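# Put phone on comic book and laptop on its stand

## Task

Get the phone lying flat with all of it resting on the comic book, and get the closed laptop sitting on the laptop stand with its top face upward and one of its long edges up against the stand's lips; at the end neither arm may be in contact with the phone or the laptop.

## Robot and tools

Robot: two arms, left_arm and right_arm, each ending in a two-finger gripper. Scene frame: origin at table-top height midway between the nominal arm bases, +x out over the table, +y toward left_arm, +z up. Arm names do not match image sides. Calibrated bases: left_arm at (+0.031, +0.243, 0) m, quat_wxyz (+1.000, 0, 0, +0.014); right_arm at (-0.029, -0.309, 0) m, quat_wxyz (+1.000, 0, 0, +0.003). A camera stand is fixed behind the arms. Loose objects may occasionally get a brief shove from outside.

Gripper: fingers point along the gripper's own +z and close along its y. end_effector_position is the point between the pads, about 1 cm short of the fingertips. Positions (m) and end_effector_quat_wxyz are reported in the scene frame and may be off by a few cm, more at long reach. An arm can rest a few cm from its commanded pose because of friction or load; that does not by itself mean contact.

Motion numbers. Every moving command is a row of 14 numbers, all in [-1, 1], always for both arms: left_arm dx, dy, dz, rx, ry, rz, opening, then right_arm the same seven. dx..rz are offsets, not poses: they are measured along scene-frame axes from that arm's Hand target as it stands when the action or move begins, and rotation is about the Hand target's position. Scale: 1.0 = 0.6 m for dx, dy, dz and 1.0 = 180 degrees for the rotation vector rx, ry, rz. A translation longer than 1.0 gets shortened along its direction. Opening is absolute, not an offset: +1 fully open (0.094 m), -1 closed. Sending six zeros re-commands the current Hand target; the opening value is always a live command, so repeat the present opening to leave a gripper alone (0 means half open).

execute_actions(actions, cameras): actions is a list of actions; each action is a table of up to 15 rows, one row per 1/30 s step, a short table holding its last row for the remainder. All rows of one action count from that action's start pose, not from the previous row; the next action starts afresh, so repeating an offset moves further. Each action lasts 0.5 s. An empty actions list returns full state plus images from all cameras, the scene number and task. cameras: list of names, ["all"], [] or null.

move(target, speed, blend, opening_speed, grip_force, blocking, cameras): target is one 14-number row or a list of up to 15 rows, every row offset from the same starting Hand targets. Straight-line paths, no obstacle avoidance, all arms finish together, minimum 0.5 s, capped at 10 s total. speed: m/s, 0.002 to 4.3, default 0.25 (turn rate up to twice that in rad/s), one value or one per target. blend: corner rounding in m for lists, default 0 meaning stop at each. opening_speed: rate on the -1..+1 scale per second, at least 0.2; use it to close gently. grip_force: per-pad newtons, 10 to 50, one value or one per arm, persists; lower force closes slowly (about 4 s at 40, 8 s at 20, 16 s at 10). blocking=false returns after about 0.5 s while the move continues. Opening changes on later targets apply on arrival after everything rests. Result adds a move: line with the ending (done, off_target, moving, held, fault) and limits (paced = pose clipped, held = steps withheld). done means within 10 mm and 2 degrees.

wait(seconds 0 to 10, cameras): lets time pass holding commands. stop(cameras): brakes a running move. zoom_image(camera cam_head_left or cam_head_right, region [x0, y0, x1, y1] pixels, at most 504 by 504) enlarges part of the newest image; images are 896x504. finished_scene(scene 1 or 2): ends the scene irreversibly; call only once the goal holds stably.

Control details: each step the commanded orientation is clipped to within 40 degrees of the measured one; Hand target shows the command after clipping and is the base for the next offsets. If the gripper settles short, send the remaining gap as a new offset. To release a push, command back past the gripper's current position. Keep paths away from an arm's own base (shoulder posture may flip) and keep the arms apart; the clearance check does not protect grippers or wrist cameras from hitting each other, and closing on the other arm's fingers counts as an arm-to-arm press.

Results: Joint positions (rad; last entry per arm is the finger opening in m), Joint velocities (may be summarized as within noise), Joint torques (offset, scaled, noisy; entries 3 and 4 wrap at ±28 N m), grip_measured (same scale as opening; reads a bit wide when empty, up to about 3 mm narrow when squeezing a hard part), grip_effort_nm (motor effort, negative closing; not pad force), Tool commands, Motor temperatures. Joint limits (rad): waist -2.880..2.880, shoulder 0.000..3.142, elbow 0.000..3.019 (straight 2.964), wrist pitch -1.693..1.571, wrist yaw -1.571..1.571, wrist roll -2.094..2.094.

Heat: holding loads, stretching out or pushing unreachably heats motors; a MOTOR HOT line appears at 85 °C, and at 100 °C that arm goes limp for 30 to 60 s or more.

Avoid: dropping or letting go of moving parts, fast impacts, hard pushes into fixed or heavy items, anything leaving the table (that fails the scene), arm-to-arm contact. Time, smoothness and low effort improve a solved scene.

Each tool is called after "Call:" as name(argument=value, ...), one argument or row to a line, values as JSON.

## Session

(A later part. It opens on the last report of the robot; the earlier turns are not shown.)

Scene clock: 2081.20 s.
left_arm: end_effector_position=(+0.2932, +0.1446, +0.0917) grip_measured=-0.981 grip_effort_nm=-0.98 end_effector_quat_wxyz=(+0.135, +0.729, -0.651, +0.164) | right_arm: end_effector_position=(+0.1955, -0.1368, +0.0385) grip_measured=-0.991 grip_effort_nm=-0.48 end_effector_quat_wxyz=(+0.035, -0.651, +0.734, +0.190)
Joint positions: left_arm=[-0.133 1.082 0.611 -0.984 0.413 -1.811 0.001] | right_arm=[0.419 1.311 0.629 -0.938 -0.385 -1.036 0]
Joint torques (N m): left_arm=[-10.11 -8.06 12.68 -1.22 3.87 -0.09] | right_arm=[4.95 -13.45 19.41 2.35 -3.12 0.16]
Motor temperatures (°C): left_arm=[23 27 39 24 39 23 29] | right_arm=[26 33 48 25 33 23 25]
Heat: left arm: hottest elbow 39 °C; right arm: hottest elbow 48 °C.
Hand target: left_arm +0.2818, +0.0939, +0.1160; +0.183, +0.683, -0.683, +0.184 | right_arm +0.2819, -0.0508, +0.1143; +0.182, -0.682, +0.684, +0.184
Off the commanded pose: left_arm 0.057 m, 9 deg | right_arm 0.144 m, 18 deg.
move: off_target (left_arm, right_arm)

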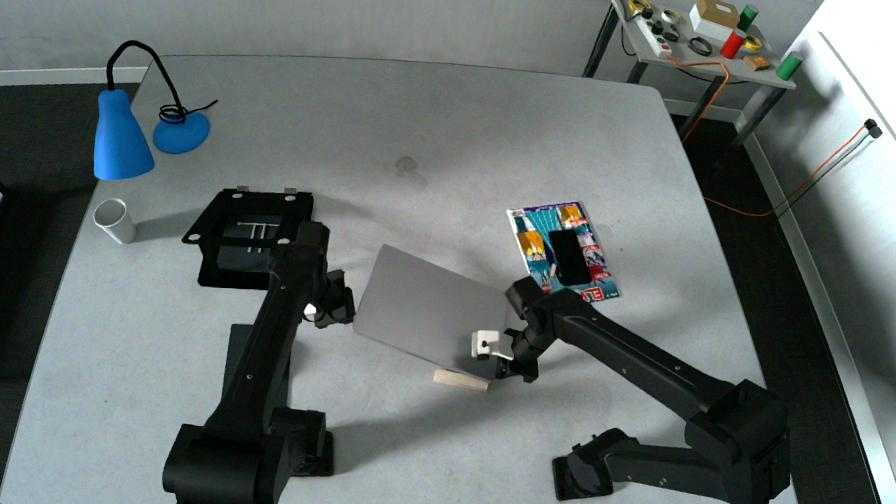

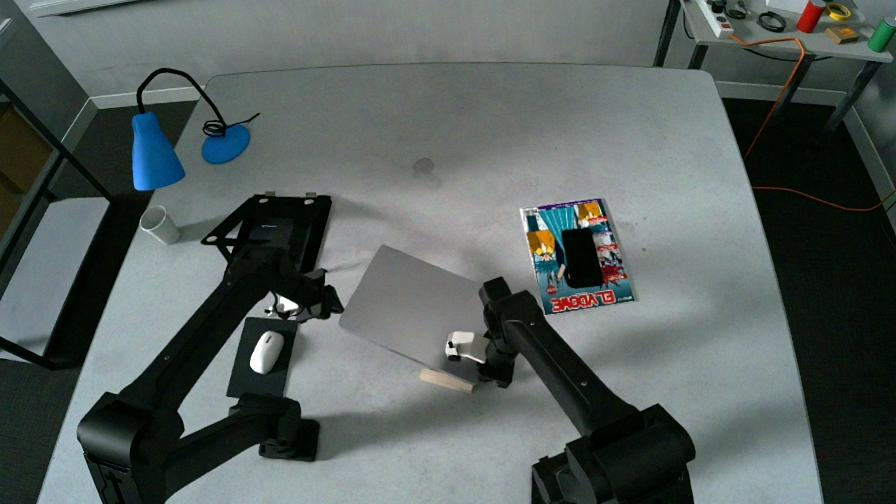

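Call:
move(
  target=[
    [-0.06,0,-0.03,0,0,0,-1, -0.1,0,-0.03,0,0,0,-1],
    [-0.06,0,-0.13,0,0,0,-1, -0.1,0,-0.125,0,0,0,-1],
  ],
  speed=0.12,
  blend=0.02,
  cameras=["all"],
)

Call:
zoom_image(
  camera="cam_head_left",
  region=[330, 250, 550, 410],
)

Scene clock: 2098.63 s.
left_arm: end_effector_position=(+0.2490, +0.0967, +0.0429) grip_measured=-0.981 grip_effort_nm=-0.98 end_effector_quat_wxyz=(+0.181, +0.685, -0.681, +0.188) | right_arm: end_effector_position=(+0.2274, -0.0523, +0.0481) grip_measured=-0.991 grip_effort_nm=-0.48 end_effector_quat_wxyz=(-0.190, +0.680, -0.684, -0.181)
Joint positions: left_arm=[-0.291 1.095 0.442 -0.756 0.504 -1.881 0.001] | right_arm=[0.583 1.307 0.608 -0.545 -0.427 -0.906 0]
Joint torques (N m): left_arm=[-2.78 -5.19 7.84 0.8 0.11 -0.02] | right_arm=[1.38 -8.18 6.11 1.07 -0.2 0.22]
Motor temperatures (°C): left_arm=[23 27 41 24 50 23 29] | right_arm=[26 34 52 25 39 23 26]
Heat: left arm: hottest wrist yaw 50 °C; right arm: hottest elbow 52 °C.
Hand target: left_arm +0.2458, +0.0940, +0.0380; +0.183, +0.683, -0.683, +0.184 | right_arm +0.2218, -0.0508, +0.0391; -0.182, +0.682, -0.684, -0.183
Off the commanded pose: left_arm 0.006 m, 1 deg | right_arm 0.010 m, 1 deg.
move: done

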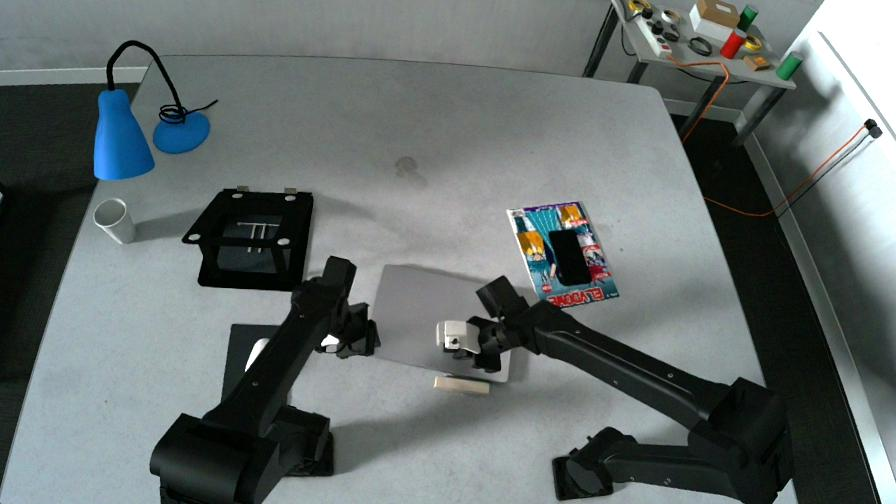

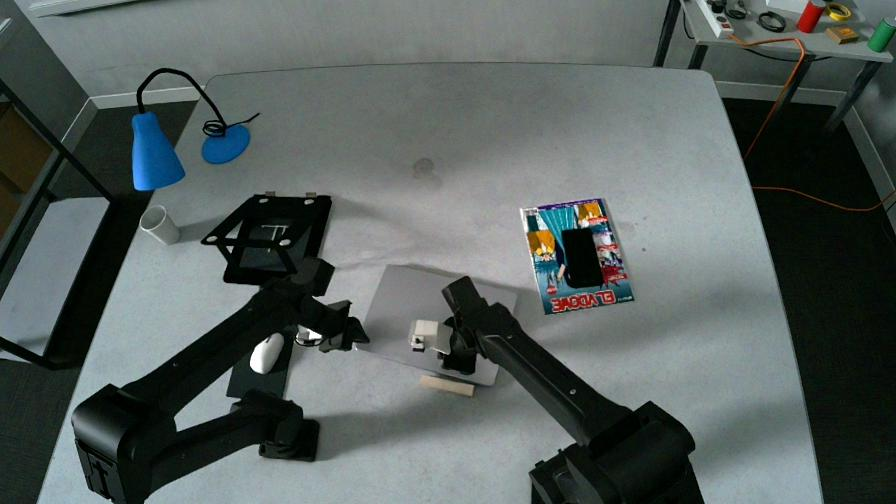

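Scaled by 2.291.

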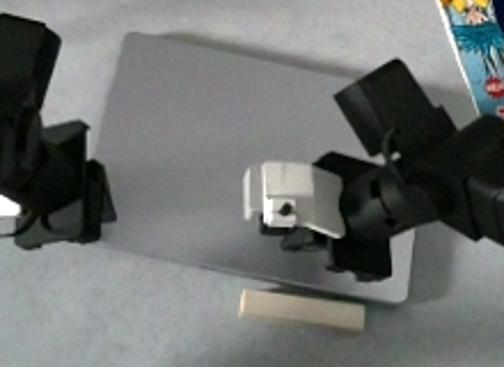

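Call:
move(
  target=[
    [0,0.02,0.1,0,0,0,-1, 0,0,0.12,0,0,0,-1],
    [0.0,0.25,0.2,0,0,0,-1, 0.0,-0.3,0.2,0,0,0,-1],
  ],
  speed=0.25,
  blend=0.03,
  cameras=["all"],
)

Call:
zoom_image(
  camera="cam_head_left",
  region=[330, 250, 550, 410],
)

Call:
zoom_image(
  camera="cam_head_right",
  region=[330, 250, 550, 410],
)

Scene clock: 2105.10 s.
left_arm: end_effector_position=(+0.2259, +0.2333, +0.1377) grip_measured=-0.981 grip_effort_nm=-0.98 end_effector_quat_wxyz=(+0.203, +0.684, -0.680, +0.171) | right_arm: end_effector_position=(+0.2017, -0.2276, +0.1409) grip_measured=-0.991 grip_effort_nm=-0.48 end_effector_quat_wxyz=(-0.168, +0.680, -0.686, -0.196)
Joint positions: left_arm=[0.347 1.007 0.664 -1.487 0.477 -1.138 0.001] | right_arm=[-0.023 1.013 0.687 -1.298 -0.519 -1.595 0]
Joint torques (N m): left_arm=[-0.26 -4.48 15.66 -0.53 0.33 0.09] | right_arm=[-0.38 -4.42 12.08 -0.35 -0.41 0.1]
Motor temperatures (°C): left_arm=[23 27 41 24 44 23 29] | right_arm=[26 34 52 25 35 23 26]
Heat: left arm: hottest wrist yaw 44 °C; right arm: hottest elbow 52 °C.
Hand target: left_arm +0.2458, +0.2440, +0.1581; +0.182, +0.683, -0.683, +0.184 | right_arm +0.2218, -0.2308, +0.1592; -0.182, +0.682, -0.684, -0.183
Off the commanded pose: left_arm 0.030 m, 3 deg | right_arm 0.027 m, 2 deg.
move: off_target (left_arm, right_arm)

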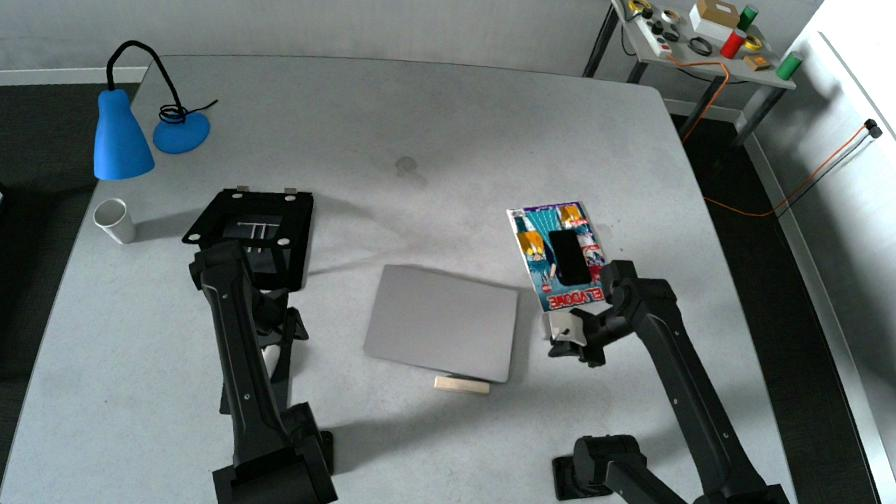

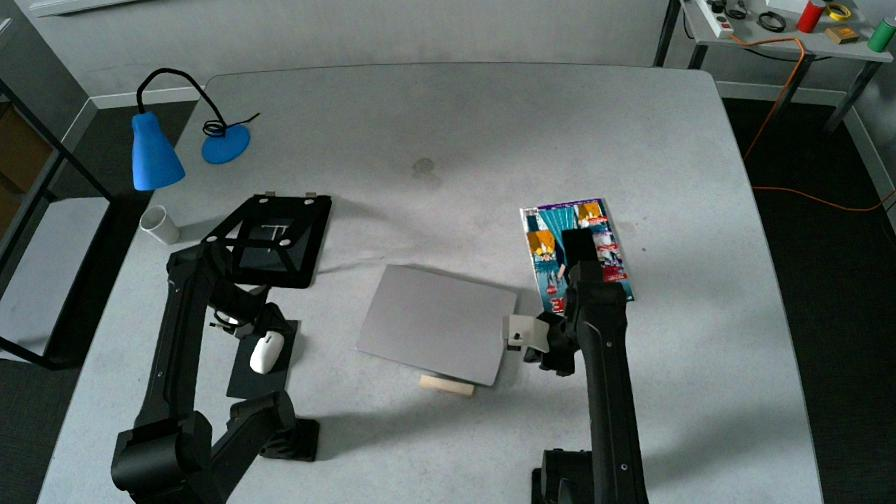

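Scaled by 2.291.

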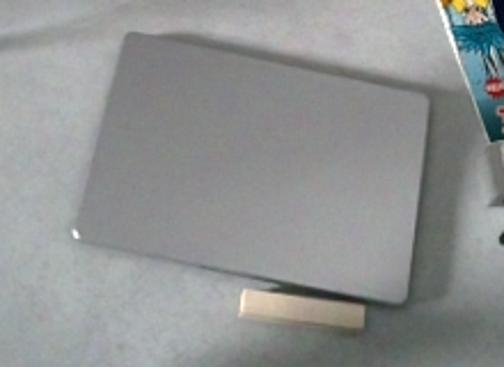

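Scaled by 2.291.

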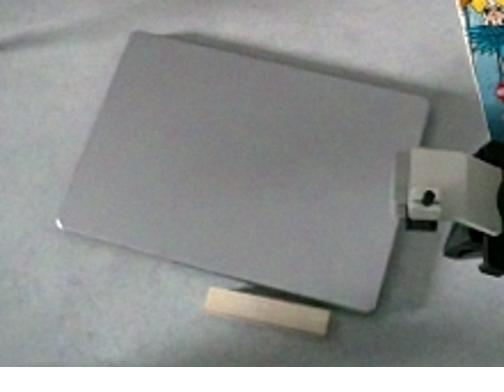

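Call:
zoom_image(
  camera="cam_head_left",
  region=[420, 340, 530, 410],
)

Call:
zoom_image(
  camera="cam_head_right",
  region=[400, 340, 510, 410],
)

Call:
zoom_image(
  camera="cam_head_left",
  region=[345, 325, 445, 395],
)

Scaled by 4.582.

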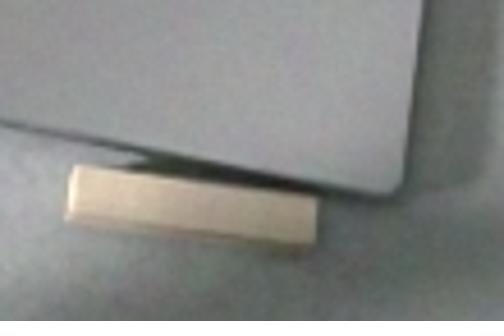

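Scaled by 4.582.

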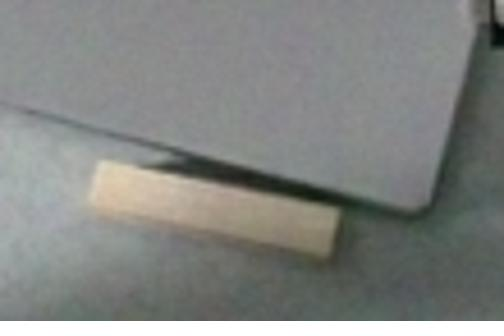

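Scaled by 5.040.

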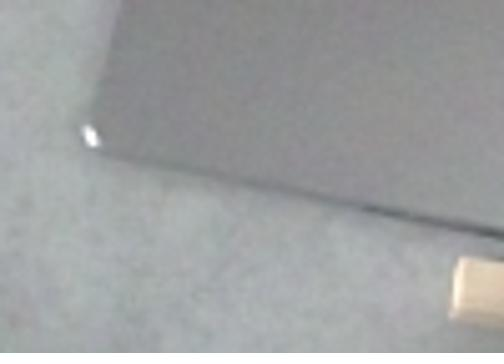

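Call:
move(
  target=[
    [0,0.05,0.15,0,0,0,-1, -0.17,0.135,0.035,-0.1306,0.1306,-0.4875,1],
    [0,0.05,0.15,0,0,0,-1, -0.17,0.268,-0.242,-0.1306,0.1306,-0.4875,1],
    [0,0.05,0.15,0,0,0,-1, 0.06,0.268,-0.242,-0.1306,0.1306,-0.4875,1],
  ],
  speed=[0.3,0.25,0.12],
  blend=[0.03,0,0],
  cameras=["all"],
)

Call:
zoom_image(
  camera="cam_head_left",
  region=[330, 230, 550, 390],
)

Scene clock: 2149.57 s.
left_arm: end_effector_position=(+0.2351, +0.2630, +0.2201) grip_measured=-0.981 grip_effort_nm=-0.98 end_effector_quat_wxyz=(+0.144, +0.696, -0.679, +0.183) | right_arm: end_effector_position=(+0.2284, -0.0802, +0.0121) grip_measured=+0.999 grip_effort_nm=0.06 end_effector_quat_wxyz=(-0.017, -0.013, +1.000, -0.003)
Joint positions: left_arm=[0.442 0.927 0.859 -1.67 0.441 -1.086 0.001] | right_arm=[0.715 1.507 0.783 -0.876 -0.017 0.695 0.094]
Joint torques (N m): left_arm=[0.09 -5.54 16.59 -0.59 0.1 -0.07] | right_arm=[-1.2 -8.59 10.51 0.29 0.6 0.2]
Motor temperatures (°C): left_arm=[23 26 45 23 33 23 29] | right_arm=[26 33 55 25 29 23 25]
Heat: left arm: hottest elbow 45 °C; right arm: hottest elbow 55 °C.
Hand target: left_arm +0.2459, +0.2740, +0.2481; +0.182, +0.683, -0.683, +0.184 | right_arm +0.2579, -0.0700, +0.0140; -0.001, +0.002, +1.000, +0.001
Off the commanded pose: left_arm 0.032 m, 5 deg | right_arm 0.031 m, 3 deg.
joint sent to its limit (left arm) — joint 4 (wrist pitch), lower limit. The joint targets are off in orientation, not in position.
move: off_target (left_arm, right_arm)

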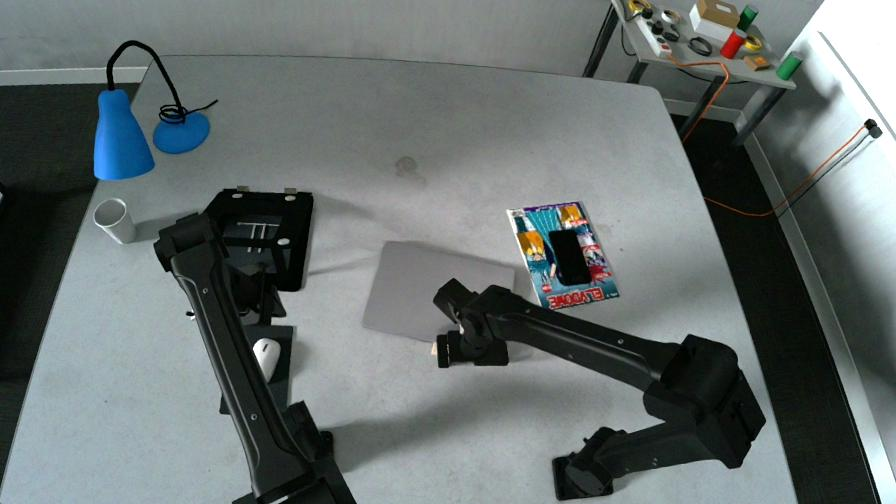

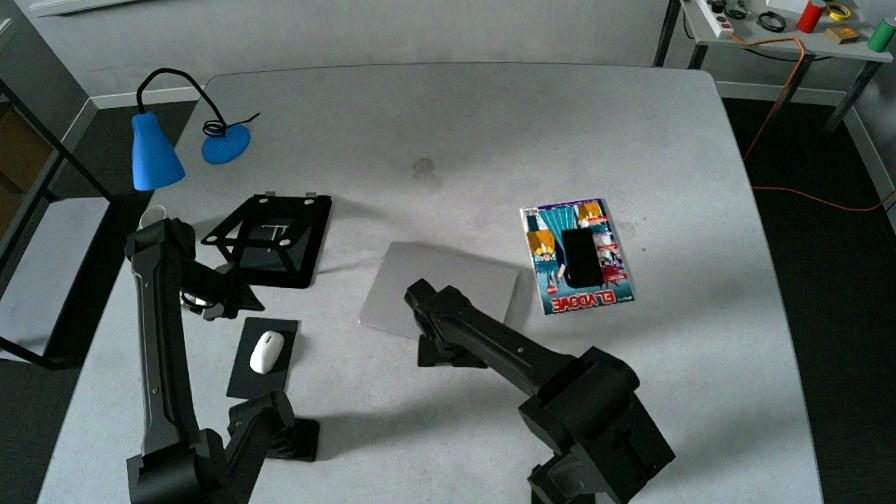

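Scaled by 2.291.

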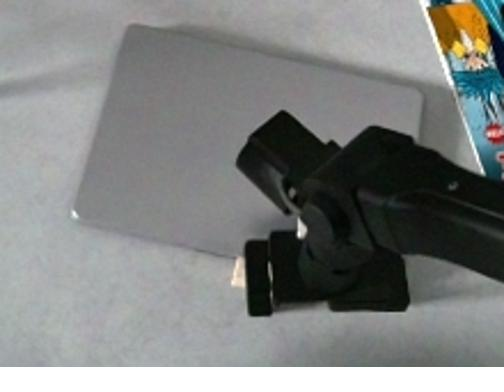

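Call:
move(
  target=[
    [0,0,0,0,0,0,-1, -0.1,0,0,0,0,0,1],
    [0,0,0,0,0,0,-1, -0.2,-0.25,0.35,0,0,0,1],
  ],
  speed=[0.2,0.35],
  blend=[0.01,0],
  cameras=["all"],
)

Call:
zoom_image(
  camera="cam_head_left",
  region=[350, 290, 530, 390],
)

Call:
zoom_image(
  camera="cam_head_right",
  region=[340, 290, 520, 390],
)

Scene clock: 2170.90 s.
left_arm: end_effector_position=(+0.2351, +0.2630, +0.2201) grip_measured=-0.981 grip_effort_nm=-0.98 end_effector_quat_wxyz=(+0.144, +0.696, -0.679, +0.183) | right_arm: end_effector_position=(+0.1255, -0.2245, +0.2004) grip_measured=+0.999 grip_effort_nm=0.06 end_effector_quat_wxyz=(-0.022, +0.000, +1.000, -0.013)
Joint positions: left_arm=[0.442 0.927 0.859 -1.67 0.441 -1.086 0.001] | right_arm=[0.501 0.8 0.796 -1.618 0.001 0.505 0.094]
Joint torques (N m): left_arm=[-0.44 -5.48 16.51 -0.44 0.11 -0.07] | right_arm=[-0.32 -3.08 12.72 -0.28 -0.02 0.08]
Heat: left arm: hottest elbow 49 °C; right arm: hottest elbow 54 °C.
Hand target: left_arm +0.2459, +0.2740, +0.2481; +0.182, +0.683, -0.683, +0.184 | right_arm +0.1379, -0.2201, +0.2239; -0.001, +0.002, +1.000, +0.001
Off the commanded pose: left_arm 0.032 m, 5 deg | right_arm 0.027 m, 3 deg.
joint sent to its limit (left arm) — joint 4 (wrist pitch), lower limit. The joint targets are off in orientation, not in position.
move: off_target (left_arm, right_arm)

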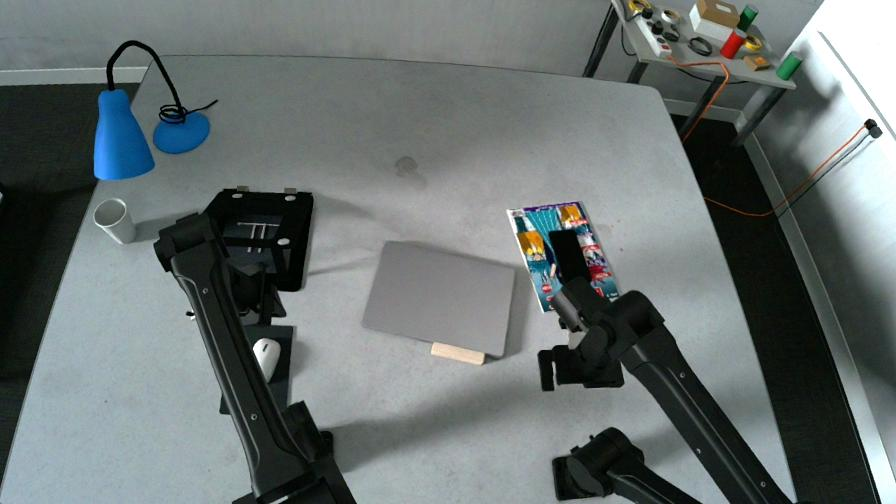

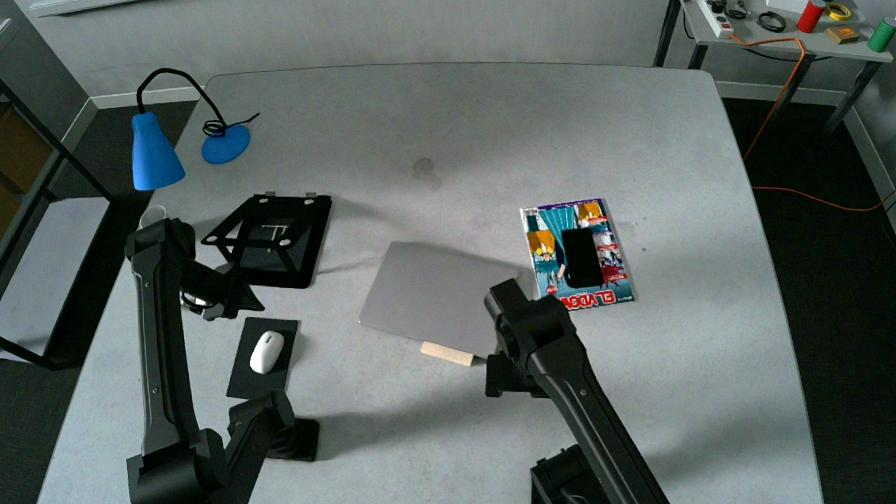

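Scaled by 2.800.

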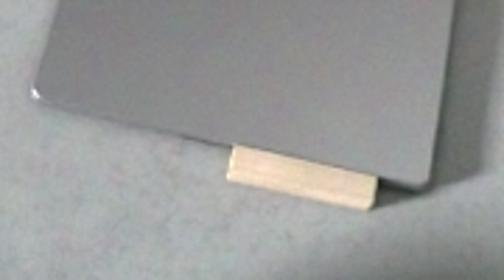

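Scaled by 2.800.

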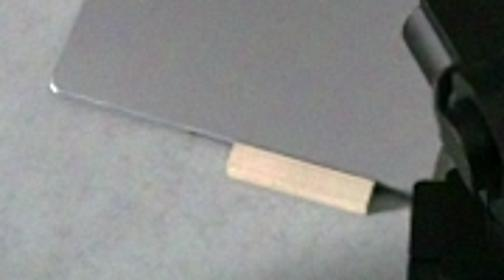

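Call:
move(
  target=[
    [0.09,-0.123,0.053,0.1306,-0.1306,-0.4875,1, 0,0,0,0,0,0,1],
    [0.59,-0.29,0.053,0.1306,-0.1306,-0.4875,1, 0,0,0,0,0,0,1],
    [0.59,-0.365,-0.393,0.1306,-0.1306,-0.4875,1, 0,0,0,0,0,0,1],
    [0.332,-0.365,-0.393,0.1306,-0.1306,-0.4875,1, 0,0,0,0,0,0,1],
  ],
  speed=[0.3,0.3,0.25,0.12],
  blend=[0.03,0.05,0,0],
  cameras=["all"],
)

Call:
zoom_image(
  camera="cam_head_left",
  region=[340, 250, 530, 390],
)

Scene clock: 2191.60 s.
left_arm: end_effector_position=(+0.4668, +0.0630, +0.0174) grip_measured=+0.998 grip_effort_nm=0.12 end_effector_quat_wxyz=(+0.016, -0.021, +1.000, -0.005) | right_arm: end_effector_position=(+0.1255, -0.2245, +0.2004) grip_measured=+0.999 grip_effort_nm=0.06 end_effector_quat_wxyz=(-0.022, -0.001, +1.000, -0.013)
Joint positions: left_arm=[-0.42 1.749 1.116 -0.906 -0.004 -0.433 0.094] | right_arm=[0.501 0.8 0.796 -1.618 0.001 0.505 0.094]
Joint torques (N m): left_arm=[-3.78 -17.67 5.65 -0.14 0.22 0.11] | right_arm=[-0.21 -2.96 12.71 -0.27 -0.01 0.09]
Heat: left arm: hottest elbow 49 °C; right arm: hottest elbow 54 °C.
Hand target: left_arm +0.4451, +0.0550, +0.0123; +0.000, +0.000, +1.000, -0.001 | right_arm +0.1379, -0.2201, +0.2239; -0.001, +0.002, +1.000, +0.001
Off the commanded pose: left_arm 0.024 m, 3 deg | right_arm 0.027 m, 3 deg.
move: off_target (left_arm, right_arm)

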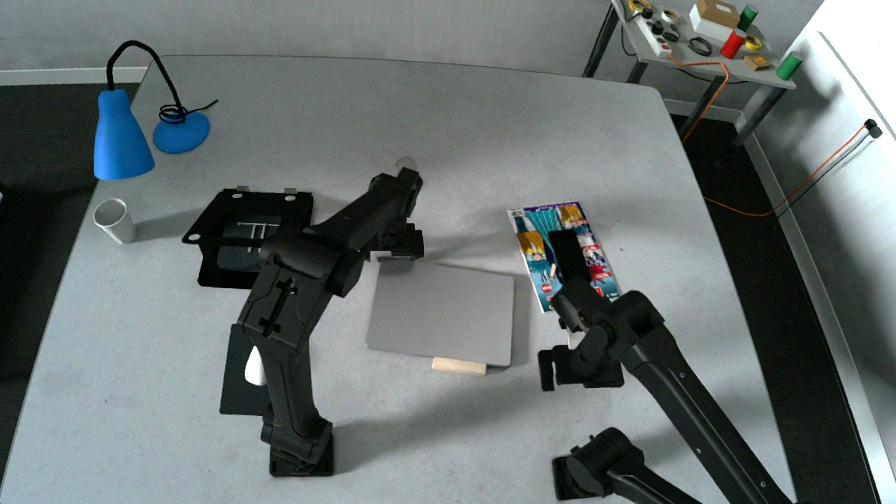

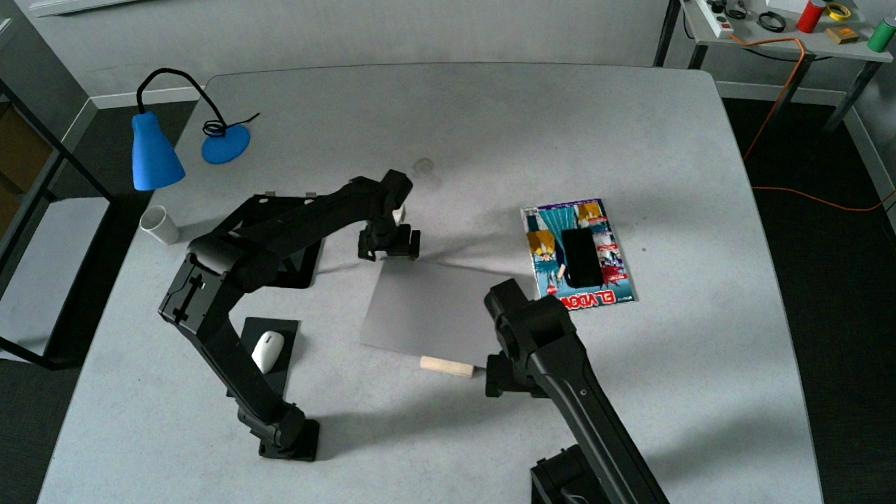

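Scaled by 2.653.

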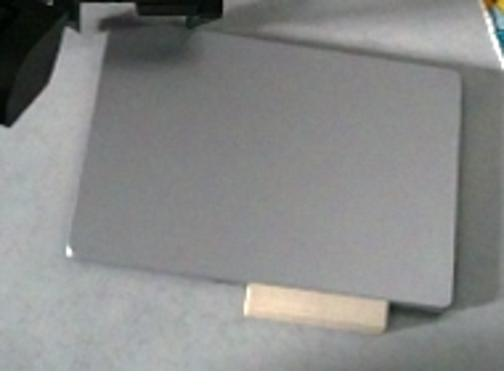

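Call:
move(
  target=[-0.045,0,0,0,0,0,1, 0,0,0,0,0,0,1],
  speed=0.12,
  cameras=["all"],
)

Call:
zoom_image(
  camera="cam_head_left",
  region=[340, 250, 530, 390],
)

Scene clock: 2195.03 s.
left_arm: end_effector_position=(+0.4416, +0.0636, +0.0179) grip_measured=+0.998 grip_effort_nm=0.12 end_effector_quat_wxyz=(+0.017, -0.024, +1.000, -0.005) | right_arm: end_effector_position=(+0.1255, -0.2245, +0.2004) grip_measured=+0.999 grip_effort_nm=0.06 end_effector_quat_wxyz=(-0.022, -0.001, +1.000, -0.013)
Joint positions: left_arm=[-0.441 1.696 1.042 -0.883 -0.006 -0.46 0.094] | right_arm=[0.501 0.8 0.796 -1.618 0.001 0.505 0.094]
Joint torques (N m): left_arm=[-4.25 -16.5 5.44 -0.18 0.3 0.13] | right_arm=[-0.26 -2.96 12.7 -0.29 -0.01 0.09]
Heat: left arm: hottest elbow 48 °C; right arm: hottest elbow 54 °C.
Hand target: left_arm +0.4179, +0.0550, +0.0121; +0.000, +0.000, +1.000, -0.001 | right_arm +0.1379, -0.2201, +0.2239; -0.001, +0.002, +1.000, +0.001
Off the commanded pose: left_arm 0.026 m, 3 deg | right_arm 0.027 m, 3 deg.
move: off_target (left_arm, right_arm)

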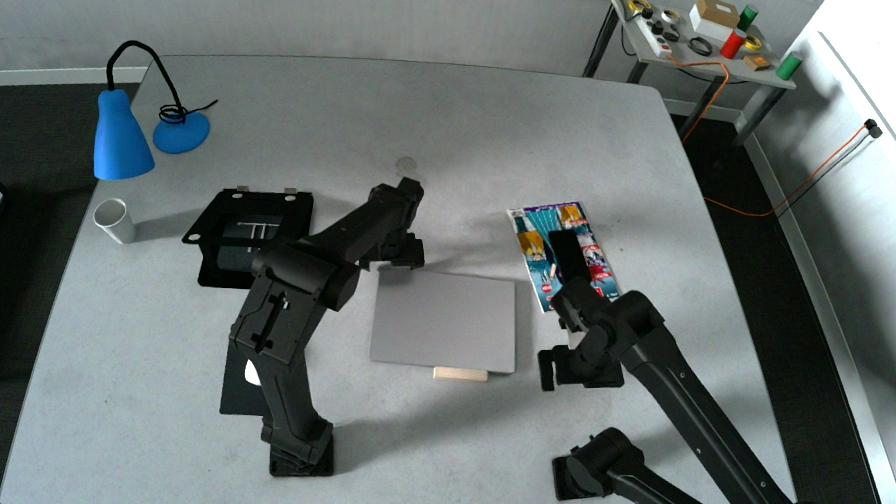

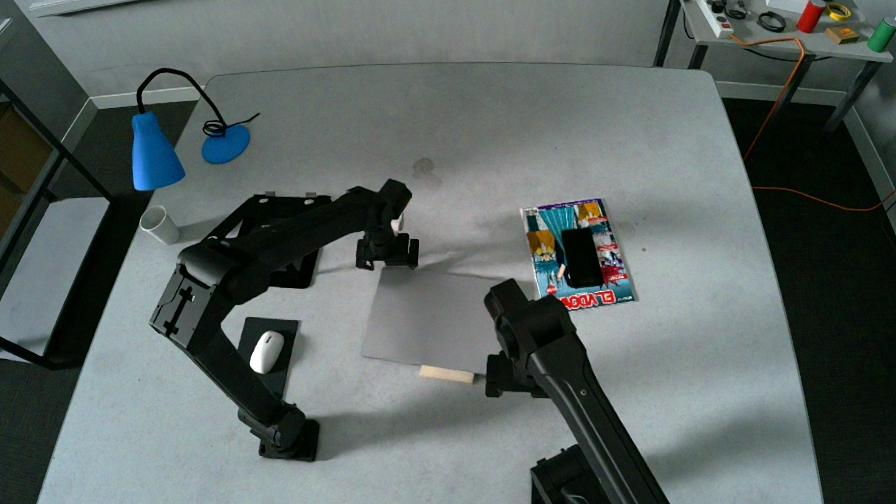

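Scaled by 2.653.

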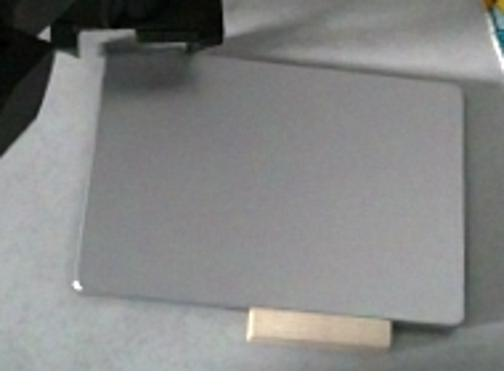

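Call:
move(
  target=[
    [0.083,0,0,0,0,0,1, 0,0,0,0,0,0,1],
    [0.083,0,0.42,0,0,0,1, 0,0,0,0,0,0,1],
    [-0.0965,0.242,0.4465,0,0,0,1, 0,0,0,0,0,0,1],
    [-0.2215,0.342,0.3965,-0.1306,0.1306,0.4875,1, 0.1985,-0.083,-0.04,0.1306,-0.1306,0.4875,1],
    [-0.2915,0.258,0.18,-0.1306,0.1306,0.4875,-1, 0.1985,-0.083,-0.2065,0.1306,-0.1306,0.4875,-1],
    [-0.2915,0.242,-0.002,-0.1306,0.1306,0.4875,-1, 0.1985,-0.0415,-0.358,0.1306,-0.1306,0.4875,-1],
  ],
  speed=[0.2,0.35,0.35,0.35,0.3,0.2],
  blend=[0.01,0.04,0.04,0.02,0,0],
  cameras=["all"],
)

Scene clock: 2212.70 s.
left_arm: end_effector_position=(+0.2448, +0.2035, +0.0175) grip_measured=-0.981 grip_effort_nm=-1.00 end_effector_quat_wxyz=(+0.178, +0.688, -0.679, +0.186) | right_arm: end_effector_position=(+0.2618, -0.2495, +0.0166) grip_measured=-0.991 grip_effort_nm=-0.50 end_effector_quat_wxyz=(-0.188, +0.682, -0.685, -0.175)
Joint positions: left_arm=[0.194 1.21 0.436 -0.907 0.511 -1.333 0.001] | right_arm=[-0.095 1.399 0.601 -0.801 -0.518 -1.664 0]
Joint torques (N m): left_arm=[-2.14 -4.13 6.32 0.8 0.26 0.02] | right_arm=[1.44 -8.06 5.03 0.39 -0.41 0.21]
Heat: left arm: hottest elbow 44 °C; right arm: hottest elbow 53 °C.
Hand target: left_arm +0.2430, +0.2002, +0.0109; +0.183, +0.683, -0.683, +0.184 | right_arm +0.2569, -0.2450, +0.0091; -0.181, +0.682, -0.684, -0.184
Off the commanded pose: left_arm 0.008 m, 1 deg | right_arm 0.010 m, 1 deg.
move: done

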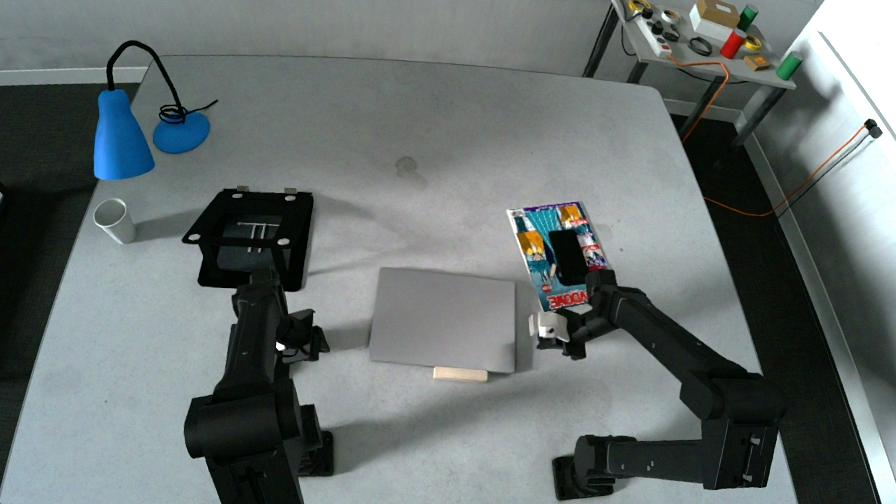

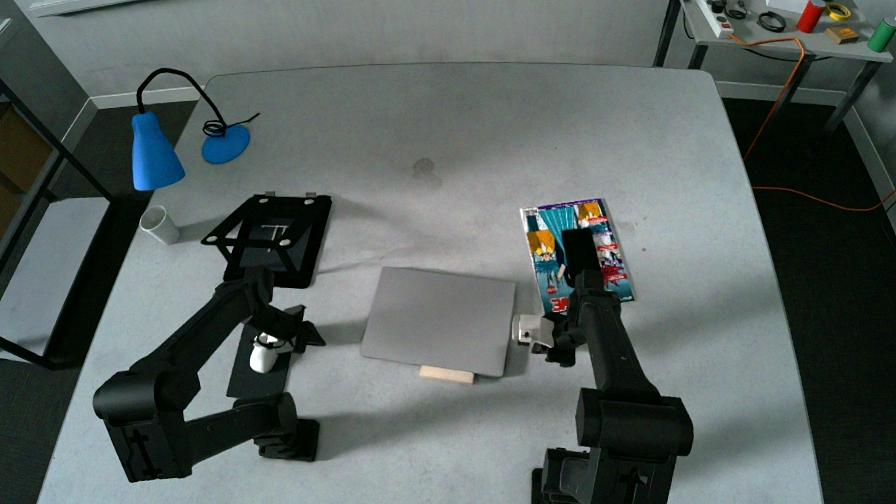

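Call:
move(
  target=[0,-0.155,0,0,0,0,-1, 0,0.268,0,0,0,0,-1],
  speed=0.08,
  cameras=["all"],
)

Call:
zoom_image(
  camera="cam_head_left",
  region=[340, 240, 540, 390],
)

Scene clock: 2218.67 s.
left_arm: end_effector_position=(+0.2448, +0.1500, +0.0111) grip_measured=-0.981 grip_effort_nm=-0.99 end_effector_quat_wxyz=(+0.152, +0.725, -0.654, +0.150) | right_arm: end_effector_position=(+0.2615, -0.1605, +0.0140) grip_measured=-0.991 grip_effort_nm=-0.50 end_effector_quat_wxyz=(+0.144, -0.636, +0.746, +0.136)
Joint positions: left_arm=[-0.121 1.147 0.395 -0.756 0.427 -1.78 0.001] | right_arm=[0.277 1.364 0.587 -0.636 -0.368 -1.101 0]
Joint torques (N m): left_arm=[-9.7 -5.54 7.06 2.65 3.61 -0.11] | right_arm=[10.7 -6.12 6.95 3.44 -3.98 0.19]
Heat: left arm: hottest elbow 43 °C; right arm: hottest elbow 52 °C.
Hand target: left_arm +0.2433, +0.1072, +0.0110; +0.182, +0.683, -0.683, +0.184 | right_arm +0.2570, -0.0841, +0.0092; +0.182, -0.682, +0.684, +0.184
Off the commanded pose: left_arm 0.043 m, 8 deg | right_arm 0.077 m, 11 deg.
move: off_target (left_arm, right_arm)

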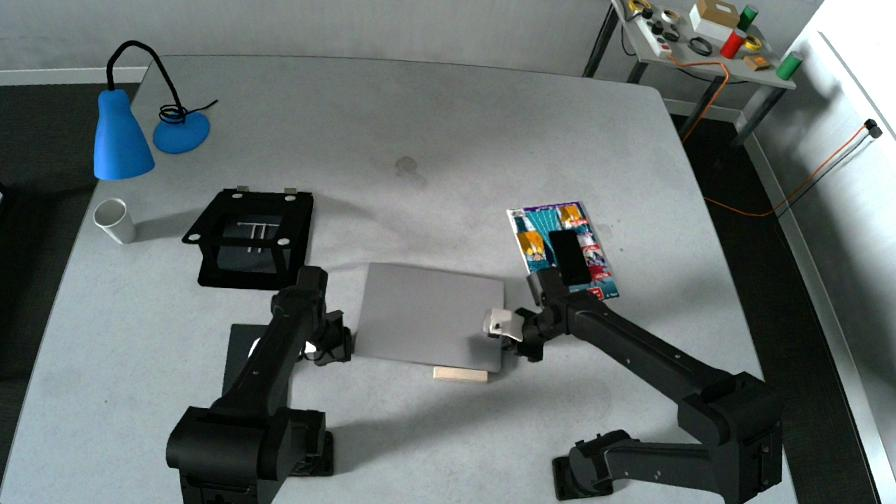

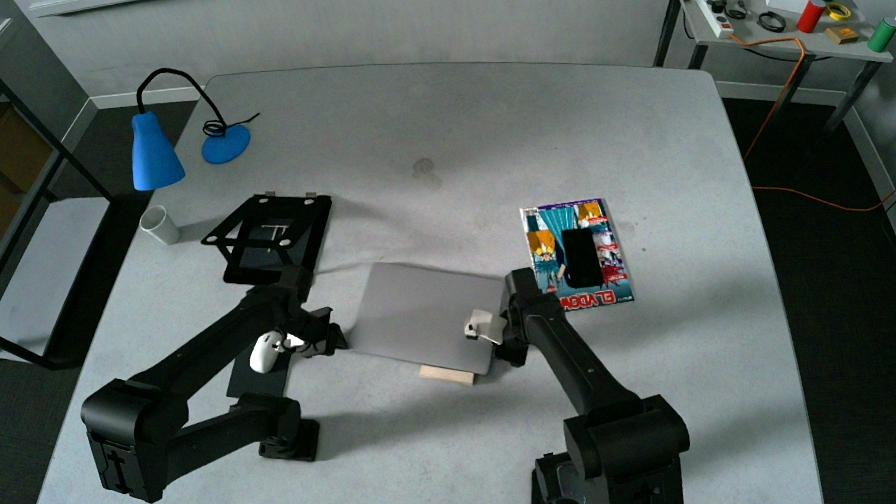

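Scaled by 2.520.

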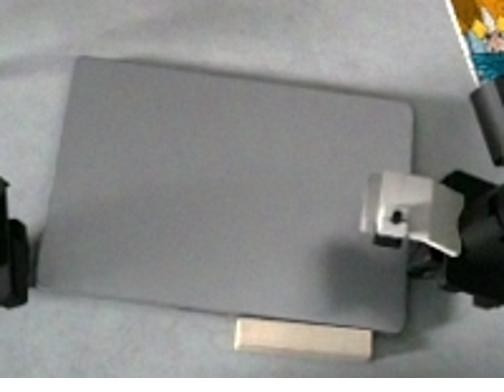

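Call:
move(
  target=[0,0,0.14,0,0,0,-1, 0,0,0.2,0,0,0,-1],
  speed=0.12,
  cameras=["all"],
)

Call:
zoom_image(
  camera="cam_head_left",
  region=[340, 240, 540, 390],
)

Scene clock: 2225.13 s.
left_arm: end_effector_position=(+0.2198, +0.1504, +0.0541) grip_measured=-0.981 grip_effort_nm=-0.99 end_effector_quat_wxyz=(+0.163, +0.725, -0.657, +0.126) | right_arm: end_effector_position=(+0.1979, -0.1584, +0.0580) grip_measured=-0.991 grip_effort_nm=-0.48 end_effector_quat_wxyz=(+0.064, -0.649, +0.737, +0.177)
Joint positions: left_arm=[-0.141 0.977 0.441 -1.019 0.415 -1.785 0.001] | right_arm=[0.346 1.21 0.612 -0.983 -0.377 -1.095 0]
Joint torques (N m): left_arm=[-8 -6.07 16.5 0.09 4.07 -0.03] | right_arm=[5.95 -11.69 17.68 1.32 -3.81 0.13]
Motor temperatures (°C): left_arm=[23 27 43 24 40 23 29] | right_arm=[26 32 52 25 39 23 25]
Heat: left arm: hottest elbow 43 °C; right arm: hottest elbow 52 °C.
Hand target: left_arm +0.2431, +0.1072, +0.0949; +0.183, +0.683, -0.683, +0.184 | right_arm +0.2570, -0.0841, +0.1292; +0.181, -0.682, +0.684, +0.184
Off the commanded pose: left_arm 0.064 m, 9 deg | right_arm 0.119 m, 15 deg.
move: off_target (left_arm, right_arm)

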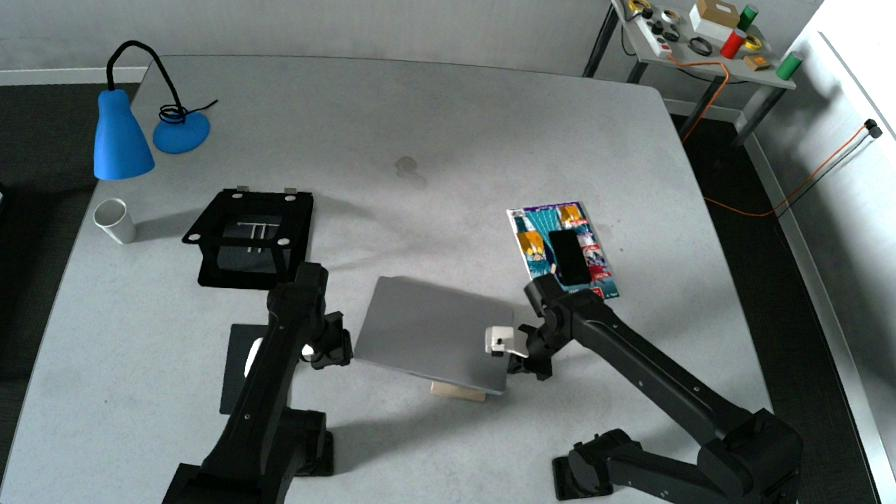

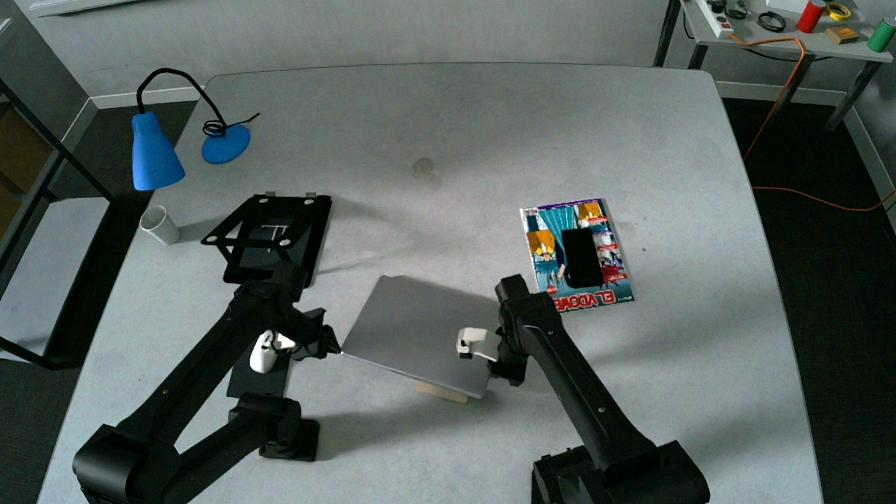

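Scaled by 2.520.

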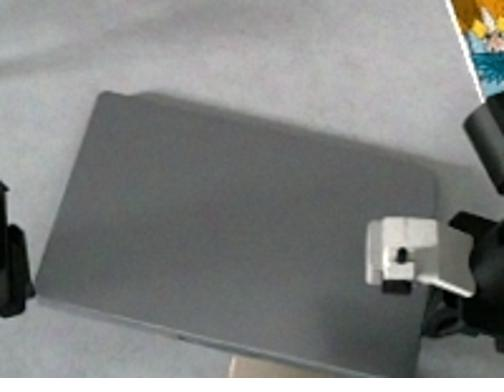

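Call:
zoom_image(
  camera="cam_head_left",
  region=[345, 330, 525, 420],
)

Call:
zoom_image(
  camera="cam_head_right",
  region=[335, 330, 515, 420],
)

Scaled by 2.800.

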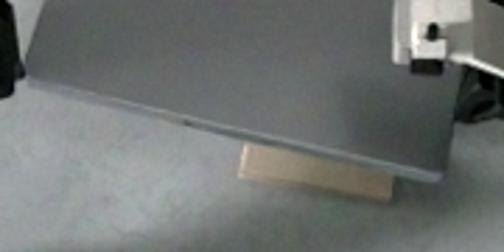

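Scaled by 2.800.

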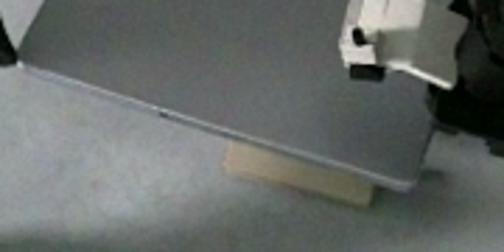

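Call:
move(
  target=[
    [-0.05,0,0,0,0,0,-1, -0.09,0,0,0,0,0,-1],
    [-0.07,0,-0.075,0,0,0,-1, -0.11,0,-0.125,0,0,0,-1],
  ],
  speed=0.1,
  blend=0.02,
  cameras=["all"],
)

Call:
zoom_image(
  camera="cam_head_left",
  region=[345, 330, 525, 420],
)

Call:
zoom_image(
  camera="cam_head_right",
  region=[335, 330, 515, 420],
)

Scene clock: 2237.17 s.
left_arm: end_effector_position=(+0.2043, +0.1092, +0.0551) grip_measured=-0.981 grip_effort_nm=-0.99 end_effector_quat_wxyz=(+0.180, +0.684, -0.681, +0.189) | right_arm: end_effector_position=(+0.1961, -0.0854, +0.0625) grip_measured=-0.991 grip_effort_nm=-0.48 end_effector_quat_wxyz=(-0.190, +0.681, -0.684, -0.181)
Joint positions: left_arm=[-0.287 0.878 0.367 -0.897 0.505 -1.877 0.001] | right_arm=[0.544 1.142 0.528 -0.647 -0.439 -0.947 0]
Joint torques (N m): left_arm=[-2.78 -1.79 8.57 0.98 0.08 -0.07] | right_arm=[1.44 -5.83 6.45 1.06 -0.2 0.23]
Motor temperatures (°C): left_arm=[23 26 43 23 49 23 29] | right_arm=[26 32 54 25 46 23 25]
Heat: left arm: hottest wrist yaw 49 °C; right arm: hottest elbow 54 °C.
Hand target: left_arm +0.2010, +0.1072, +0.0499; +0.183, +0.683, -0.683, +0.184 | right_arm +0.1910, -0.0841, +0.0541; -0.182, +0.682, -0.684, -0.183
Off the commanded pose: left_arm 0.006 m, 1 deg | right_arm 0.010 m, 1 deg.
move: done

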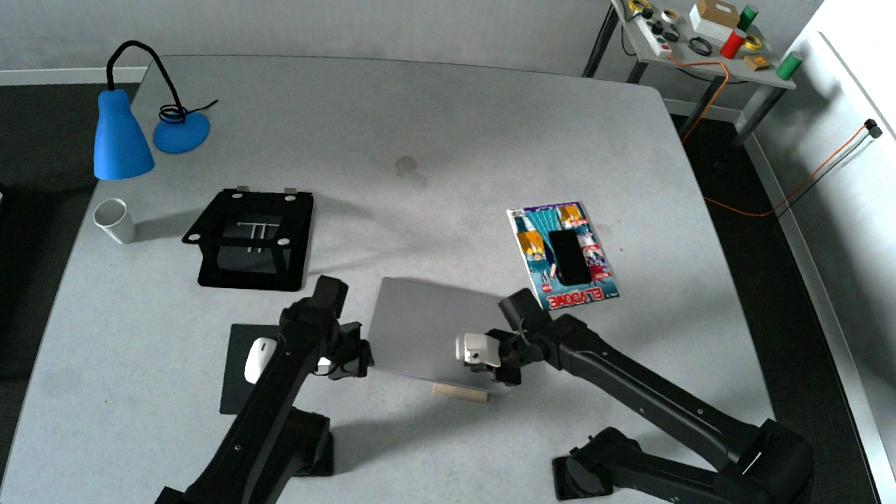

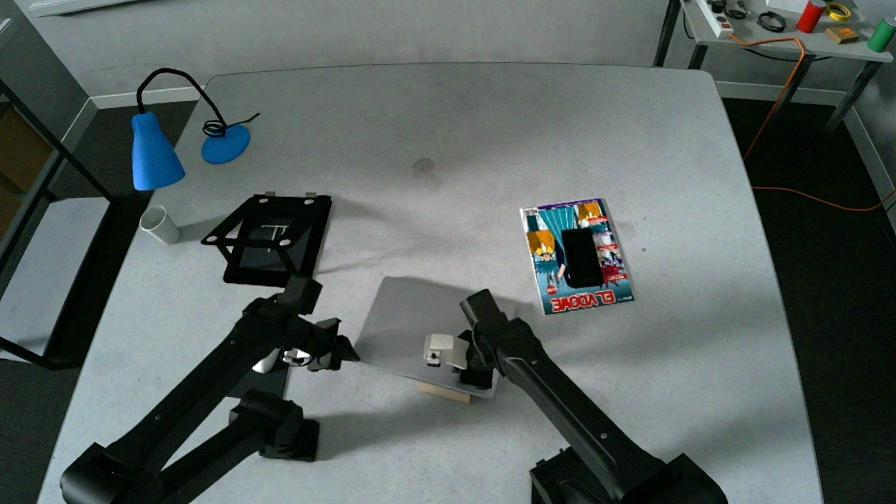

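Scaled by 2.800.

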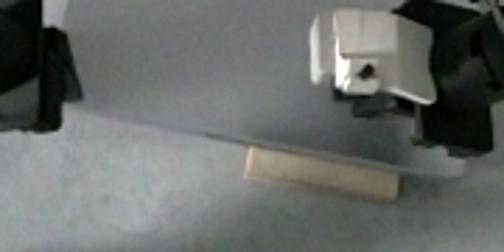

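Scaled by 2.800.

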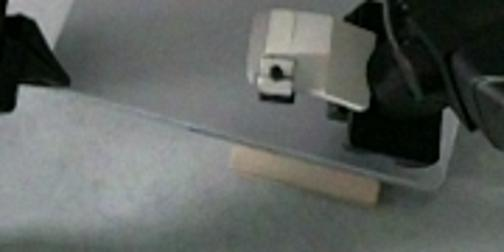

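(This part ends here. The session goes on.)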